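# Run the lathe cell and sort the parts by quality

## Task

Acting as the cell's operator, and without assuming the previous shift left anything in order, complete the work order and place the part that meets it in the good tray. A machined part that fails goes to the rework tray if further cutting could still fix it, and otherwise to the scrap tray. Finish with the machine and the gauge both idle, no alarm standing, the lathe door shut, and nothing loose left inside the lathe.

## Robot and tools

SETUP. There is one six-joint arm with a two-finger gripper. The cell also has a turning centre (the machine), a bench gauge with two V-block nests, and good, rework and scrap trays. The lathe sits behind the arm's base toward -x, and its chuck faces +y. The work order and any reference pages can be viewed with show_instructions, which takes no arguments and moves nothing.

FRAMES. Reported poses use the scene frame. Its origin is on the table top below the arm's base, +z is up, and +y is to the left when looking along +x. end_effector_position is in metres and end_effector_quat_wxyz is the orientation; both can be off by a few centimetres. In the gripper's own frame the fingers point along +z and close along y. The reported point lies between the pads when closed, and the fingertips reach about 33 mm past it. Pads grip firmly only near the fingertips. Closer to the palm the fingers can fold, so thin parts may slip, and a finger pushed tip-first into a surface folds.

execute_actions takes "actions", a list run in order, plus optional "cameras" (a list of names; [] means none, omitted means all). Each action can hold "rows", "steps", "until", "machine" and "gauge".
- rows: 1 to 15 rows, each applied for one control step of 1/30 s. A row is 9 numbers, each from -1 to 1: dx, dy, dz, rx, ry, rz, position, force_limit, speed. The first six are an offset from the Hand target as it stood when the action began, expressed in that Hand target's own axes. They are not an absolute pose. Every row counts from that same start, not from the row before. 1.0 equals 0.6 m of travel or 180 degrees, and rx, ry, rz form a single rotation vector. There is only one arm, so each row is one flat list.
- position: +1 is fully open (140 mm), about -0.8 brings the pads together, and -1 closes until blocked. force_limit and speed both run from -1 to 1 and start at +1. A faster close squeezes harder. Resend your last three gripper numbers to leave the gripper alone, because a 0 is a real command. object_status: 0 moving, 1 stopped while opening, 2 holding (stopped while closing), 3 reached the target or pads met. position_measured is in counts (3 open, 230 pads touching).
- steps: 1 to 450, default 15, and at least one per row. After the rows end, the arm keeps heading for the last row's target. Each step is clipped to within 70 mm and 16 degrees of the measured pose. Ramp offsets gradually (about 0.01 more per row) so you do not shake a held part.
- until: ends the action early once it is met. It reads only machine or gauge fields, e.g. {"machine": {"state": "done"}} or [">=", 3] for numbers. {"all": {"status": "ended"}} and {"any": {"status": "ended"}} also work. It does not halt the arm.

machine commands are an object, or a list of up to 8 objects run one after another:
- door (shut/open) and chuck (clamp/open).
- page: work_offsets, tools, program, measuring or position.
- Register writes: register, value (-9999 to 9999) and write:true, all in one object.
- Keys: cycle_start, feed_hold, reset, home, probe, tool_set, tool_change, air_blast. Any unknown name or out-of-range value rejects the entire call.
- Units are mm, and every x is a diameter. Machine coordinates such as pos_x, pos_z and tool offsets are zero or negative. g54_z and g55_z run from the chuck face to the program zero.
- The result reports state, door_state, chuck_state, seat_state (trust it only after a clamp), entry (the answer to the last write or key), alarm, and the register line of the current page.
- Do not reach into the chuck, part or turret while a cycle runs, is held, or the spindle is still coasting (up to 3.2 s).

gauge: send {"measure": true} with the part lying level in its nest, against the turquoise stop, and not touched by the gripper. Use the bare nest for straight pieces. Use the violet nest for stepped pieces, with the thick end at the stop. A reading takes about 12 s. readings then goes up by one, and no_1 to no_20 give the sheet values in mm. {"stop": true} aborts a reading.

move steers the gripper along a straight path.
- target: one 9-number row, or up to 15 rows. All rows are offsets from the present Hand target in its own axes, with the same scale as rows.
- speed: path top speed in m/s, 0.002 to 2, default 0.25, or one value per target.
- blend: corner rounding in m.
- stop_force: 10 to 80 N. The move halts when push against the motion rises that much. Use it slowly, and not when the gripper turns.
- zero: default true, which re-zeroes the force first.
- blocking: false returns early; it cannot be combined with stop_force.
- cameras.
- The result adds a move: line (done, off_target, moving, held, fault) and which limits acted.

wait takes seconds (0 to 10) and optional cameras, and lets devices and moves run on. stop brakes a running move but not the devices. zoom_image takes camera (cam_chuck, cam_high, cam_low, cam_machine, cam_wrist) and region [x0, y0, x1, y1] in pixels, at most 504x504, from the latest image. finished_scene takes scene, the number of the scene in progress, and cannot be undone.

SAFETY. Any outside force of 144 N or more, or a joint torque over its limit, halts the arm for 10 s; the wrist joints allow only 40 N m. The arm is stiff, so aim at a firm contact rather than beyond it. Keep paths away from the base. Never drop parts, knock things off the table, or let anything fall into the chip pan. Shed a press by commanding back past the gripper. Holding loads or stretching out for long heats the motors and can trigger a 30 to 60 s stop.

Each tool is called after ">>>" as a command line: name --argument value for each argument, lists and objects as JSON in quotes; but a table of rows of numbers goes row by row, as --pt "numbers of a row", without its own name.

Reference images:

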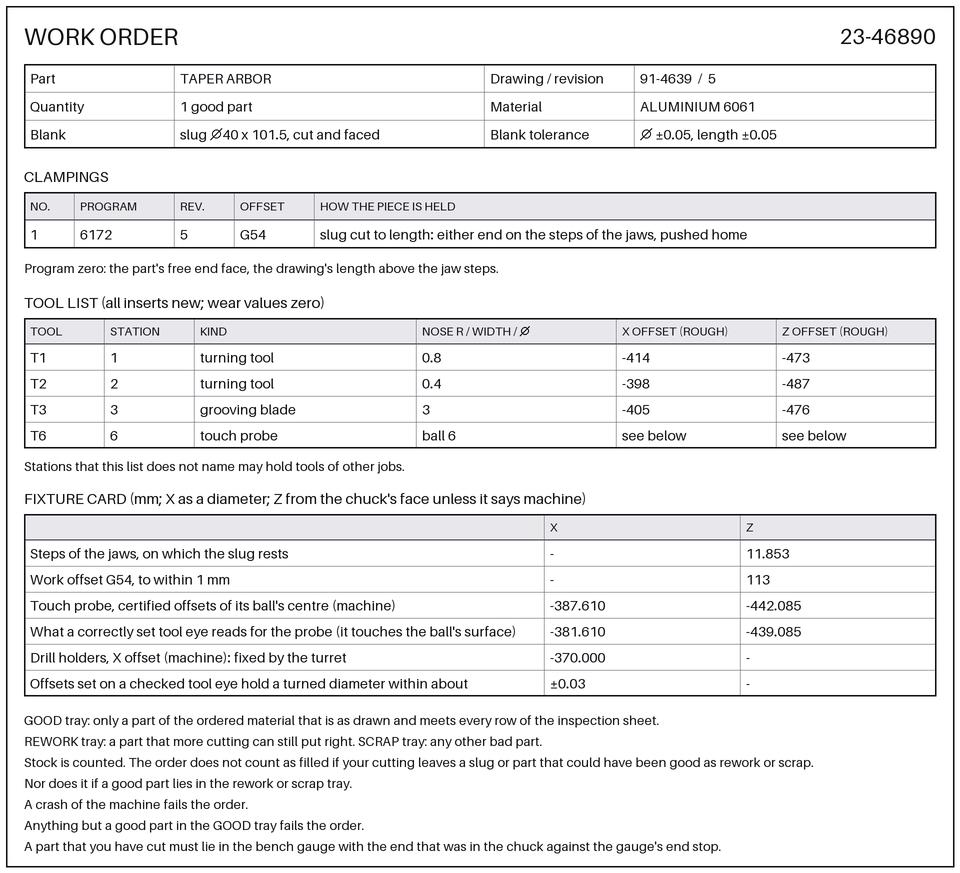

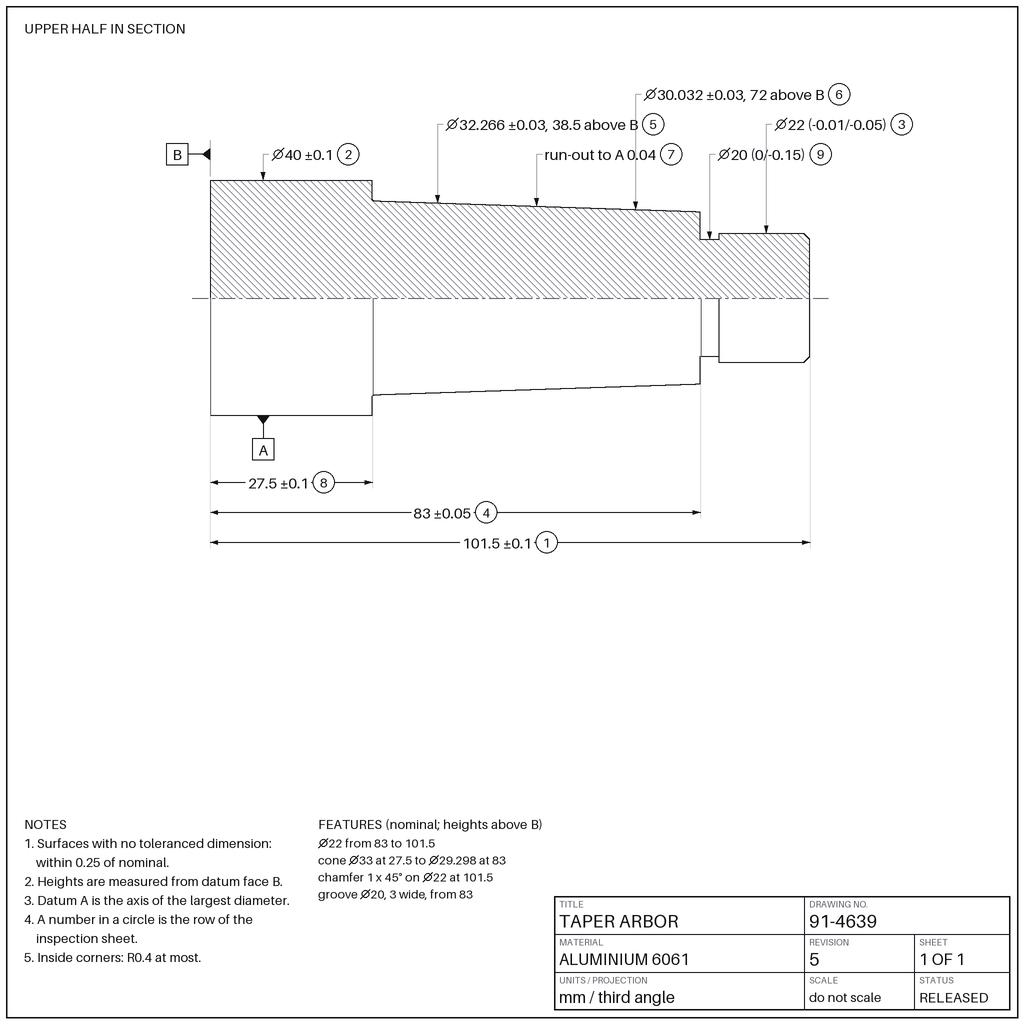

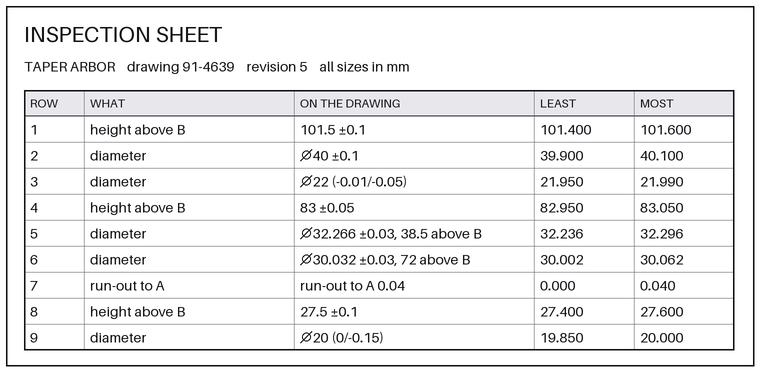

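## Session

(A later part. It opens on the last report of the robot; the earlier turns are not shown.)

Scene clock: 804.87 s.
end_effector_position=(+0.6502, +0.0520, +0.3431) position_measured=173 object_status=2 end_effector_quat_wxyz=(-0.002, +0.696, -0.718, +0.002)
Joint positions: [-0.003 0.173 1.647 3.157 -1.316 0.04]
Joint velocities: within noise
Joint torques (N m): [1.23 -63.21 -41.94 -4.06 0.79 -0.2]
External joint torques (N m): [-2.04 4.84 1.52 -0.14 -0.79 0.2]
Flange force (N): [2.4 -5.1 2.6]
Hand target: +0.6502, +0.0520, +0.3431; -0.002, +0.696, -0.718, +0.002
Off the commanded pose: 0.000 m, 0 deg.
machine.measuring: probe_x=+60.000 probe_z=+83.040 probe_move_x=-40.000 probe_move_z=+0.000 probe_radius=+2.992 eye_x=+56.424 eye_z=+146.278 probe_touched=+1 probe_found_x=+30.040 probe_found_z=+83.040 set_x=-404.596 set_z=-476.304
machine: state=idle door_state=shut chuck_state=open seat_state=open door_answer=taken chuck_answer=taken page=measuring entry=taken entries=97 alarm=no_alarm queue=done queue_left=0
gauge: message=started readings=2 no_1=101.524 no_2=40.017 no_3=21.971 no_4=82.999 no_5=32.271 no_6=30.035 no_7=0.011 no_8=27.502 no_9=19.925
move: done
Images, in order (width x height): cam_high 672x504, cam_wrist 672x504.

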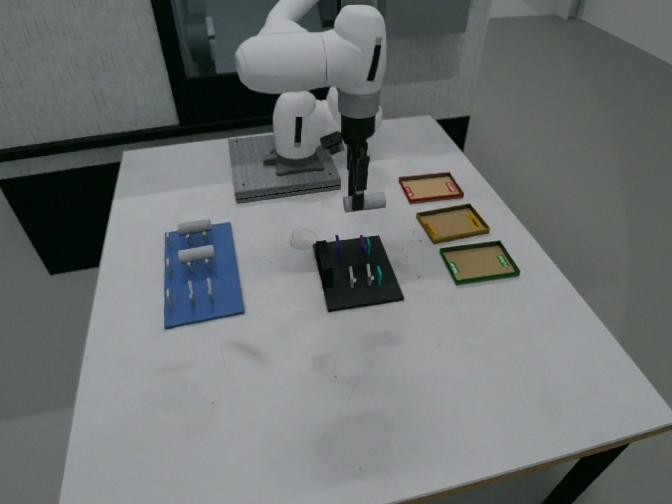

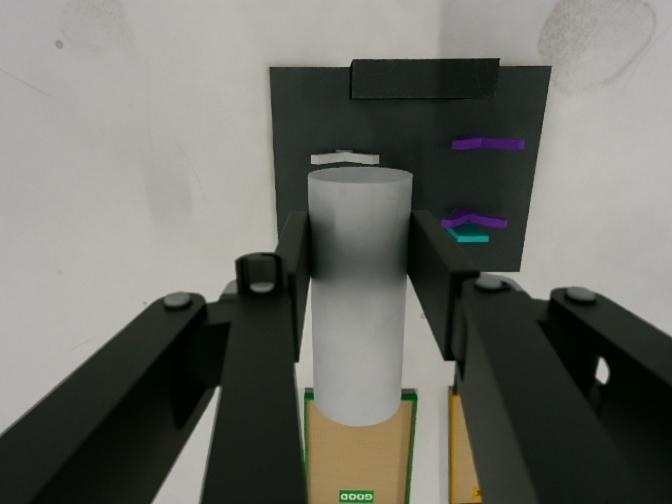

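>>> move --target '[-0.668,0.0207,0,0,0,0,-0.98,0,-1]' --speed 0.15 --cameras '["cam_wrist","cam_high"]'

Scene clock: 808.10 s.
end_effector_position=(+0.6505, +0.4530, +0.3427) position_measured=173 object_status=2 end_effector_quat_wxyz=(-0.002, +0.696, -0.718, +0.002)
Joint positions: [0.541 0.387 1.355 3.151 -1.387 0.586]
Joint velocities: within noise
Joint torques (N m): [1.04 -87.17 -42.45 -4.19 0.91 -0.26]
External joint torques (N m): [-1.73 6.27 1.39 -0.07 -0.94 0.26]
Flange force (N): [-2.9 -7.2 2.2]
Hand target: +0.6504, +0.4530, +0.3427; -0.002, +0.696, -0.718, +0.002
Off the commanded pose: 0.000 m, 0 deg.
machine.measuring: probe_x=+60.000 probe_z=+83.040 probe_move_x=-40.000 probe_move_z=+0.000 probe_radius=+2.992 eye_x=+56.424 eye_z=+146.278 probe_touched=+1 probe_found_x=+30.040 probe_found_z=+83.040 set_x=-404.596 set_z=-476.304
machine: state=idle door_state=shut chuck_state=open seat_state=open door_answer=taken chuck_answer=taken page=measuring entry=taken entries=97 alarm=no_alarm queue=done queue_left=0
gauge: message=started readings=2 no_1=101.524 no_2=40.017 no_3=21.971 no_4=82.999 no_5=32.271 no_6=30.035 no_7=0.011 no_8=27.502 no_9=19.925
move: done
Images, in order (width x height): cam_high 672x504, cam_wrist 672x504.

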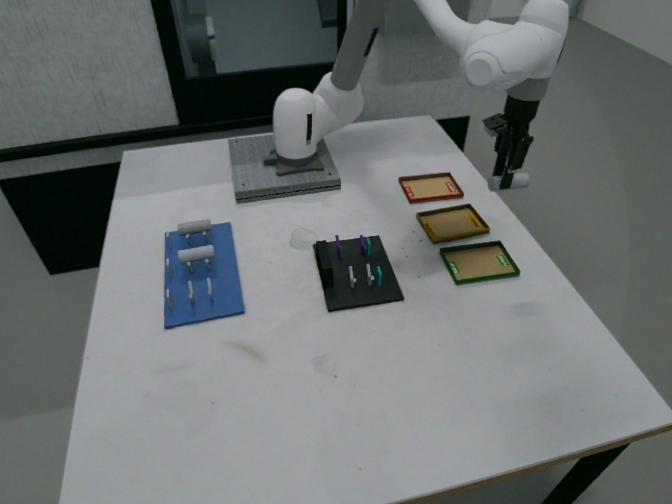

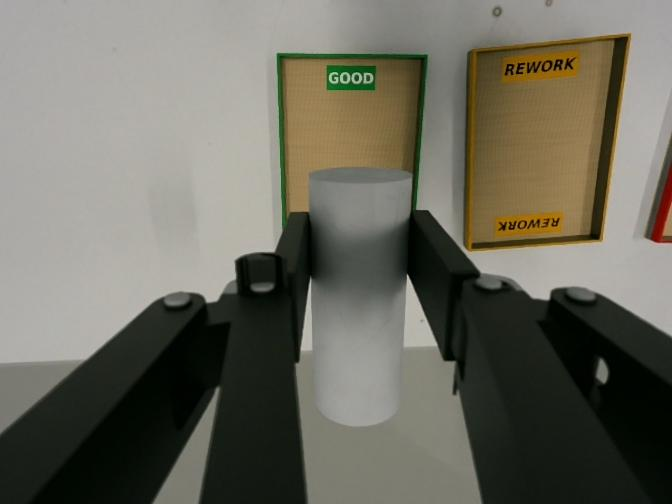

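>>> move --target '[0,0,0.3,0,0,0,-0.98,0,-1]' --speed 0.15 --cameras '["cam_wrist","cam_high","cam_low"]'

>>> zoom_image --camera "cam_low" --region '[270, 180, 450, 320]'

Scene clock: 810.73 s.
end_effector_position=(+0.6514, +0.4529, +0.1628) position_measured=173 object_status=2 end_effector_quat_wxyz=(-0.002, +0.696, -0.718, +0.002)
Joint positions: [0.543 0.482 1.553 3.152 -1.094 0.585]
Joint velocities: within noise
Joint torques (N m): [1.1 -92.24 -38.27 -3.77 0.85 -0.22]
External joint torques (N m): [-1.91 6.4 1.09 -0.09 -0.87 0.22]
Flange force (N): [-2.6 -7.2 4.3]
Hand target: +0.6514, +0.4529, +0.1627; -0.002, +0.696, -0.718, +0.002
Off the commanded pose: 0.000 m, 0 deg.
machine.measuring: probe_x=+60.000 probe_z=+83.040 probe_move_x=-40.000 probe_move_z=+0.000 probe_radius=+2.992 eye_x=+56.424 eye_z=+146.278 probe_touched=+1 probe_found_x=+30.040 probe_found_z=+83.040 set_x=-404.596 set_z=-476.304
machine: state=idle door_state=shut chuck_state=open seat_state=open door_answer=taken chuck_answer=taken page=measuring entry=taken entries=97 alarm=no_alarm queue=done queue_left=0
gauge: message=started readings=2 no_1=101.524 no_2=40.017 no_3=21.971 no_4=82.999 no_5=32.271 no_6=30.035 no_7=0.011 no_8=27.502 no_9=19.925
move: done
Images, in order (width x height): cam_high 672x504, cam_low 672x504, cam_wrist 672x504.

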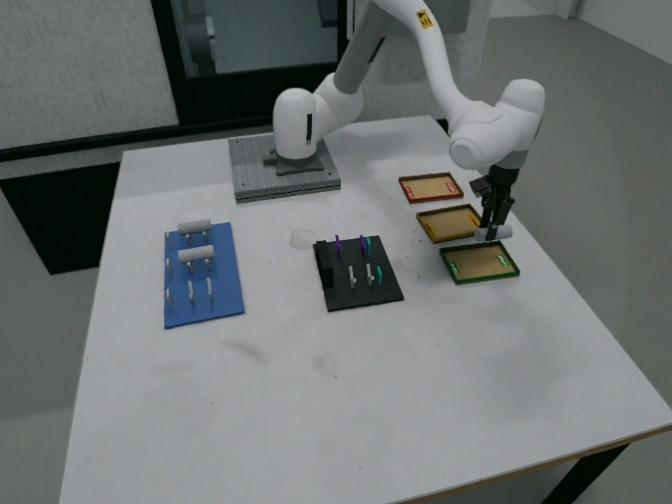

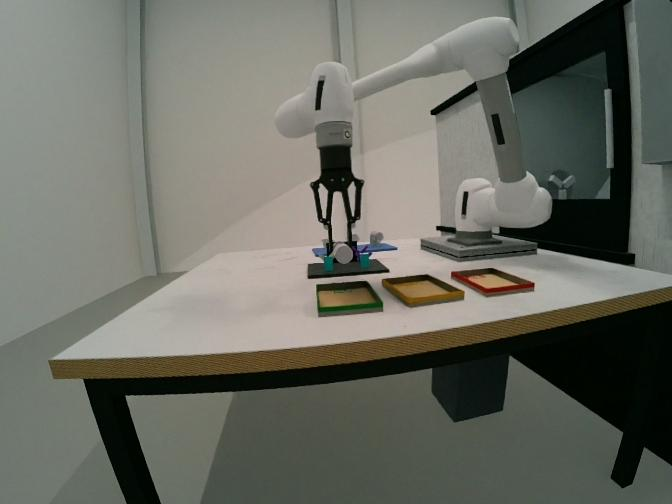

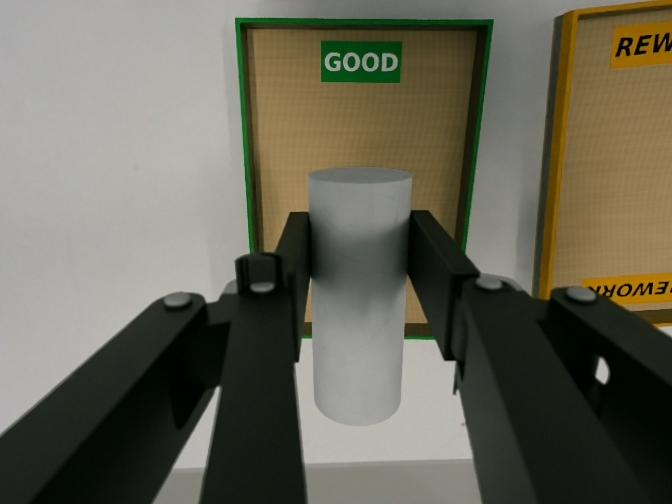

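Scaled by 2.800 from the camera's 672x504 image, which has a finer 960x720 frame.

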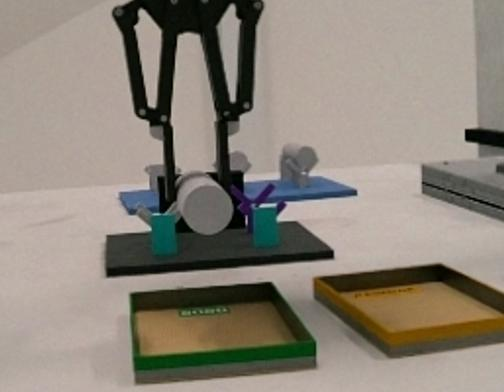

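>>> move --target '[0.033,0,0.13,0,0,0,-0.98,0,-1]' --speed 0.12 --cameras '["cam_wrist","cam_low"]'

>>> move --target '[0,0,0.07,0,0,0,-0.98,0,-1]' --speed 0.012 --stop_force 10 --cameras '["cam_wrist","cam_low","cam_high"]'

>>> zoom_image --camera "cam_low" --region '[270, 180, 450, 320]'

Scene clock: 812.27 s.
end_effector_position=(+0.6512, +0.4330, +0.0848) position_measured=173 object_status=2 end_effector_quat_wxyz=(-0.002, +0.696, -0.718, +0.002)
Joint positions: [0.523 0.531 1.636 3.153 -0.962 0.563]
Joint velocities: within noise
Joint torques (N m): [0.67 -94.11 -35.67 -3.46 0.89 -0.28]
External joint torques (N m): [-1.51 6.78 1.31 -0.12 -0.91 0.28]
Flange force (N): [-2.6 -6.5 5.7]
Hand target: +0.6512, +0.4330, +0.0847; -0.002, +0.696, -0.718, +0.002
Off the commanded pose: 0.000 m, 0 deg.
machine.measuring: probe_x=+60.000 probe_z=+83.040 probe_move_x=-40.000 probe_move_z=+0.000 probe_radius=+2.992 eye_x=+56.424 eye_z=+146.278 probe_touched=+1 probe_found_x=+30.040 probe_found_z=+83.040 set_x=-404.596 set_z=-476.304
machine: state=idle door_state=shut chuck_state=open seat_state=open door_answer=taken chuck_answer=taken page=measuring entry=taken entries=97 alarm=no_alarm queue=done queue_left=0
gauge: message=started readings=2 no_1=101.524 no_2=40.017 no_3=21.971 no_4=82.999 no_5=32.271 no_6=30.035 no_7=0.011 no_8=27.502 no_9=19.925
move: done
Images, in order (width x height): cam_low 672x504, cam_wrist 672x504.

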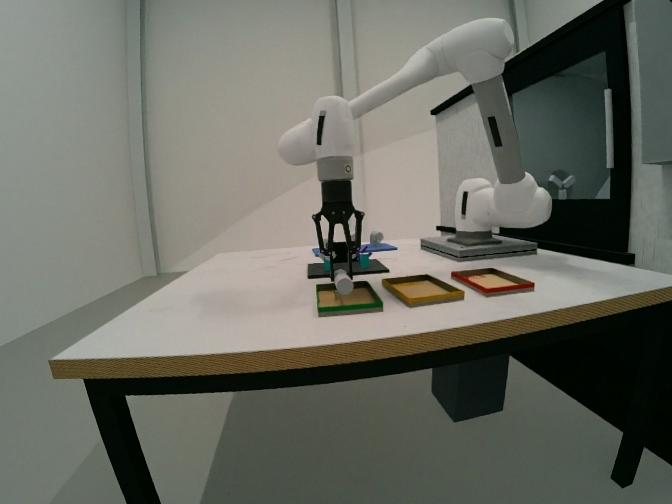

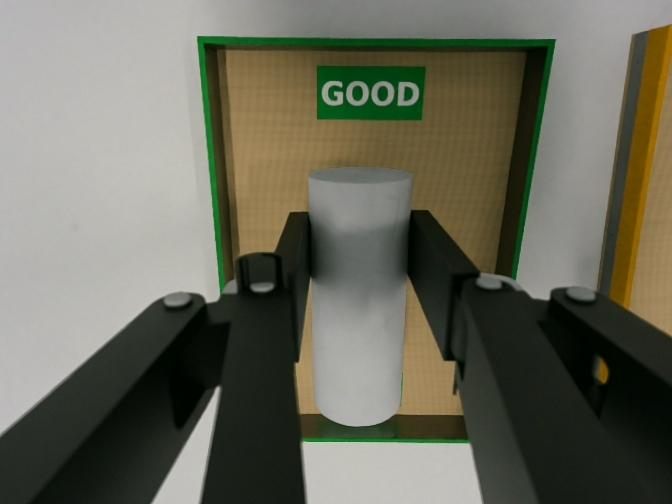

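Scene clock: 815.30 s.
end_effector_position=(+0.6514, +0.4330, +0.0557) position_measured=173 object_status=2 end_effector_quat_wxyz=(-0.002, +0.696, -0.718, +0.002)
Joint positions: [0.523 0.559 1.652 3.154 -0.918 0.563]
Joint velocities: within noise
Joint torques (N m): [1.72 -74.46 -27.44 -3.21 3.09 -0.26]
External joint torques (N m): [-2.47 -14.16 -5.76 -0.23 -3.12 0.26]
Flange force (N): [3.5 0.3 -21.7]
Hand target: +0.6514, +0.4330, +0.0557; -0.002, +0.696, -0.718, +0.002 (not the last commanded pose)
Off the commanded pose: 0.013 m, 0 deg.
machine.measuring: probe_x=+60.000 probe_z=+83.040 probe_move_x=-40.000 probe_move_z=+0.000 probe_radius=+2.992 eye_x=+56.424 eye_z=+146.278 probe_touched=+1 probe_found_x=+30.040 probe_found_z=+83.040 set_x=-404.596 set_z=-476.304
machine: state=idle door_state=shut chuck_state=open seat_state=open door_answer=taken chuck_answer=taken page=measuring entry=taken entries=97 alarm=no_alarm queue=done queue_left=0
gauge: message=started readings=2 no_1=101.524 no_2=40.017 no_3=21.971 no_4=82.999 no_5=32.271 no_6=30.035 no_7=0.011 no_8=27.502 no_9=19.925
move: contact
Images, in order (width x height): cam_high 672x504, cam_low 672x504, cam_wrist 672x504.

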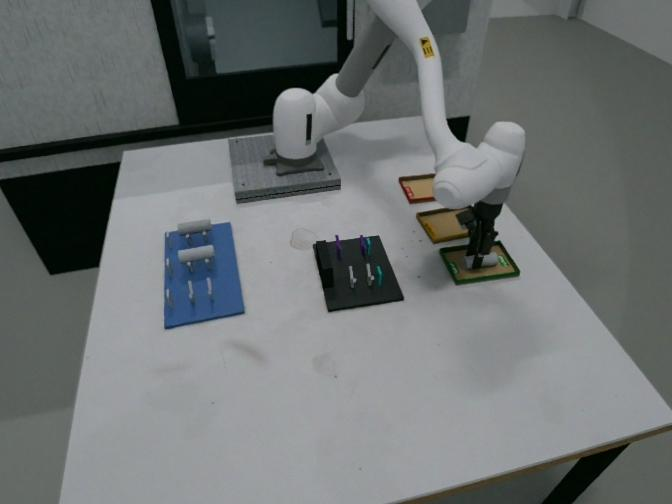

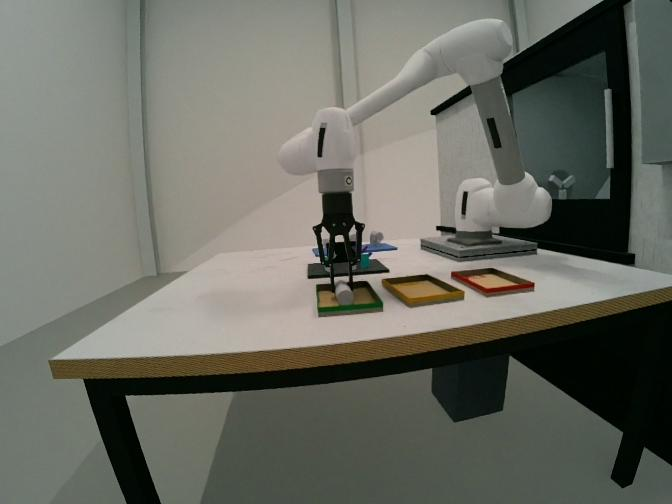

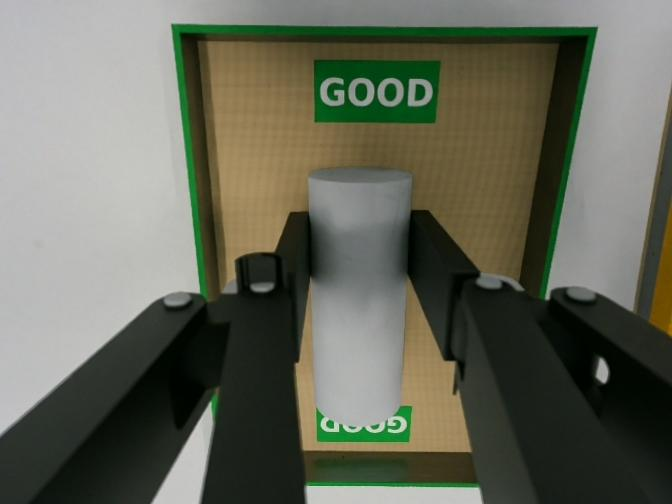

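Scaled by 2.800 from the camera's 672x504 image, which has a finer 960x720 frame.

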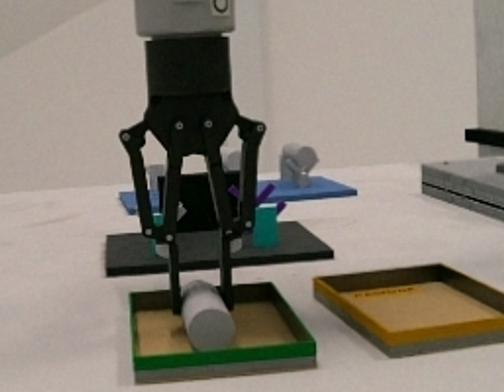

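Contact as expected at z ≈ 0.056. Opening slowly.

>>> move --target '[0,0,-0.001,0,0,0,-0.98,0,-1]' --speed 0.01 --cameras '[]'

>>> execute_actions --actions '[{"rows":[[0,0,0,0,0,0,0.1,0,-1]],"steps":75}]' --cameras '["cam_wrist"]'

>>> move --target '[0,0,-0.3,0,0,0,0.1,0,-1]' --speed 0.12

>>> zoom_image --camera "cam_high" --region '[420, 220, 540, 310]'

Scene clock: 816.33 s.
end_effector_position=(+0.6513, +0.4330, +0.0562) position_measured=173 object_status=2 end_effector_quat_wxyz=(-0.002, +0.696, -0.718, +0.002)
Joint positions: [0.523 0.558 1.652 3.154 -0.919 0.563]
Joint velocities: within noise
Joint torques (N m): [0.89 -94.51 -34.14 -3.48 0.95 -0.32]
External joint torques (N m): [-1.83 5.95 0.91 0.03 -0.98 0.32]
Flange force (N): [-2.1 -6.4 4.8]
Hand target: +0.6514, +0.4330, +0.0563; -0.002, +0.696, -0.718, +0.002
Off the commanded pose: 0.000 m, 0 deg.
machine.measuring: probe_x=+60.000 probe_z=+83.040 probe_move_x=-40.000 probe_move_z=+0.000 probe_radius=+2.992 eye_x=+56.424 eye_z=+146.278 probe_touched=+1 probe_found_x=+30.040 probe_found_z=+83.040 set_x=-404.596 set_z=-476.304
machine: state=idle door_state=shut chuck_state=open seat_state=open door_answer=taken chuck_answer=taken page=measuring entry=taken entries=97 alarm=no_alarm queue=done queue_left=0
gauge: message=started readings=2 no_1=101.524 no_2=40.017 no_3=21.971 no_4=82.999 no_5=32.271 no_6=30.035 no_7=0.011 no_8=27.502 no_9=19.925
move: done
No camera images: "cameras" was empty.

Scene clock: 819.03 s.
end_effector_position=(+0.6514, +0.4330, +0.0563) position_measured=117 object_status=3 end_effector_quat_wxyz=(-0.002, +0.696, -0.718, +0.002)
Joint positions: [0.523 0.558 1.652 3.154 -0.919 0.563]
Joint velocities: within noise
Joint torques (N m): [0.97 -92.5 -32.93 -3.44 0.85 -0.24]
External joint torques (N m): [-1.76 3.84 -0.34 -0.02 -0.87 0.24]
Flange force (N): [-2.1 -6.4 2.3]
Hand target: +0.6514, +0.4330, +0.0563; -0.002, +0.696, -0.718, +0.002
Off the commanded pose: 0.000 m, 0 deg.
machine.measuring: probe_x=+60.000 probe_z=+83.040 probe_move_x=-40.000 probe_move_z=+0.000 probe_radius=+2.992 eye_x=+56.424 eye_z=+146.278 probe_touched=+1 probe_found_x=+30.040 probe_found_z=+83.040 set_x=-404.596 set_z=-476.304
machine: state=idle door_state=shut chuck_state=open seat_state=open door_answer=taken chuck_answer=taken page=measuring entry=taken entries=97 alarm=no_alarm queue=done queue_left=0
gauge: message=started readings=2 no_1=101.524 no_2=40.017 no_3=21.971 no_4=82.999 no_5=32.271 no_6=30.035 no_7=0.011 no_8=27.502 no_9=19.925
Images, in order (width x height): cam_wrist 672x504.

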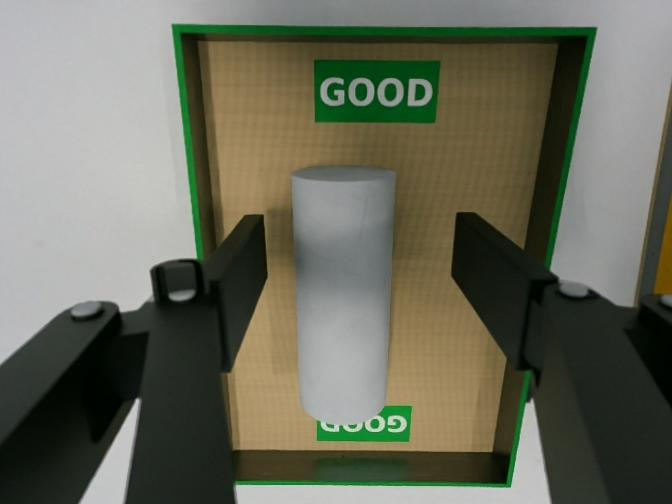

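Scene clock: 820.90 s.
end_effector_position=(+0.6504, +0.4331, +0.2362) position_measured=117 object_status=3 end_effector_quat_wxyz=(-0.002, +0.696, -0.718, +0.002)
Joint positions: [0.521 0.416 1.511 3.152 -1.202 0.564]
Joint velocities: within noise
Joint torques (N m): [1.15 -85.58 -38.04 -4.03 0.86 -0.17]
External joint torques (N m): [-1.85 4.11 -0.93 -0.02 -0.88 0.17]
Flange force (N): [-3.3 -8.5 0.0]
Hand target: +0.6504, +0.4332, +0.2363; -0.002, +0.696, -0.718, +0.002
Off the commanded pose: 0.000 m, 0 deg.
machine.measuring: probe_x=+60.000 probe_z=+83.040 probe_move_x=-40.000 probe_move_z=+0.000 probe_radius=+2.992 eye_x=+56.424 eye_z=+146.278 probe_touched=+1 probe_found_x=+30.040 probe_found_z=+83.040 set_x=-404.596 set_z=-476.304
machine: state=idle door_state=shut chuck_state=open seat_state=open door_answer=taken chuck_answer=taken page=measuring entry=taken entries=97 alarm=no_alarm queue=done queue_left=0
gauge: message=started readings=2 no_1=101.524 no_2=40.017 no_3=21.971 no_4=82.999 no_5=32.271 no_6=30.035 no_7=0.011 no_8=27.502 no_9=19.925
move: done

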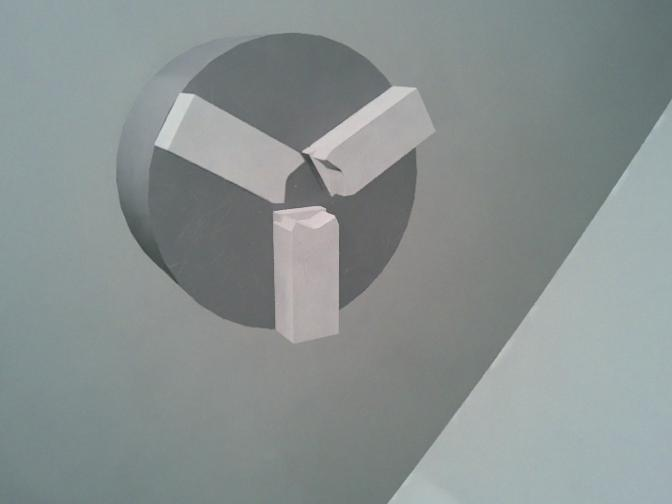

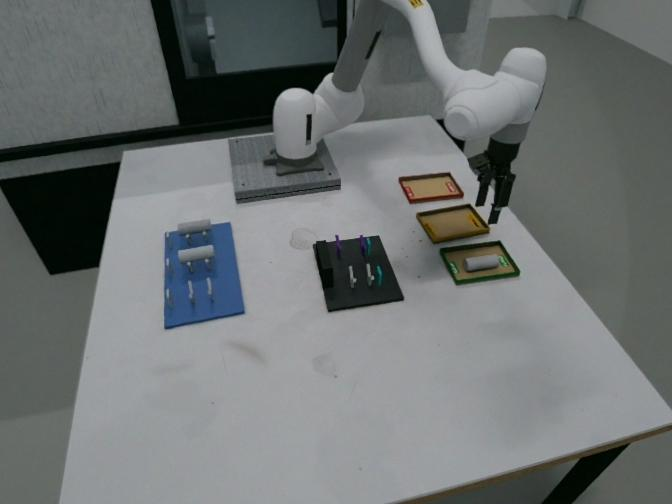

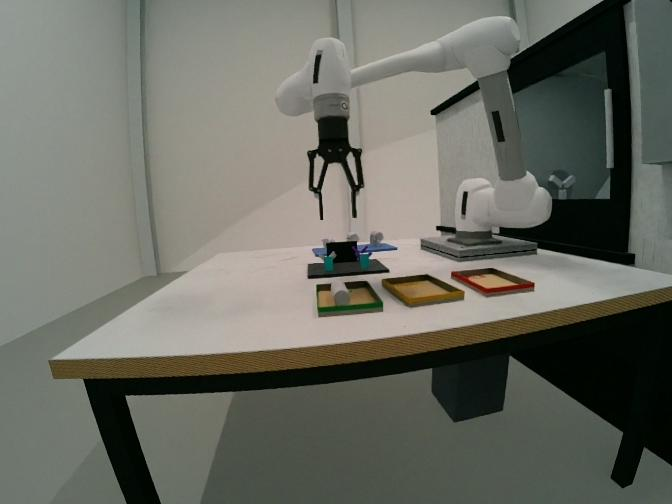

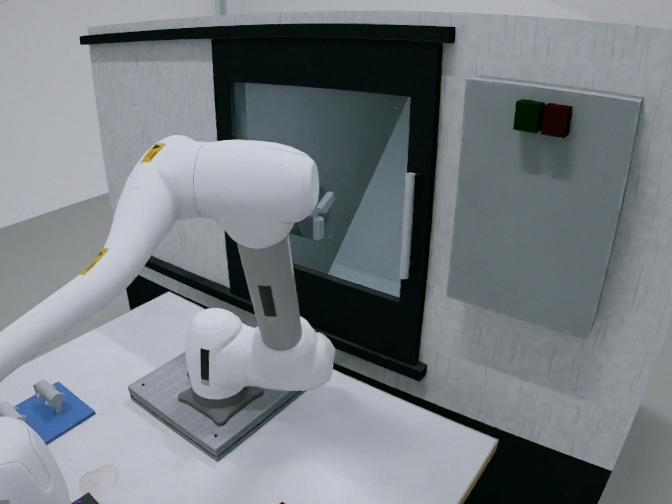

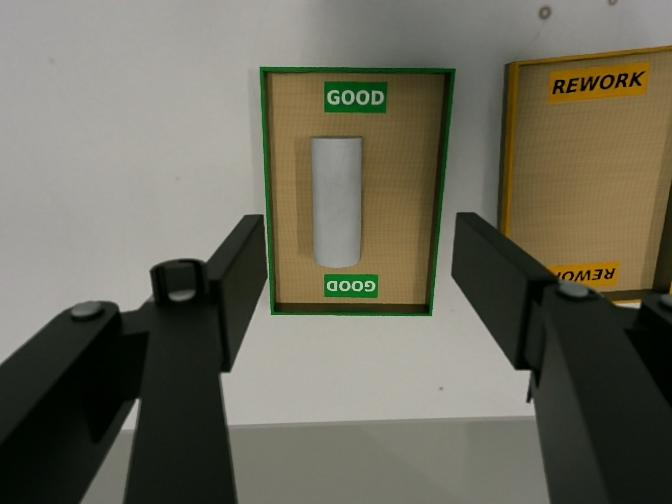

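Scaled by 4.200 from the camera's 672x504 image, which has a finer 960x720 frame.

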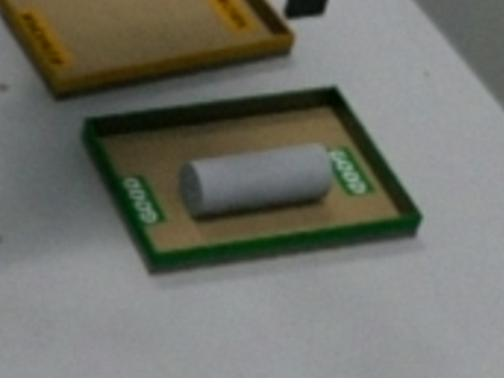

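>>> finished_scene --scene 2

The scene is finished: the task was done.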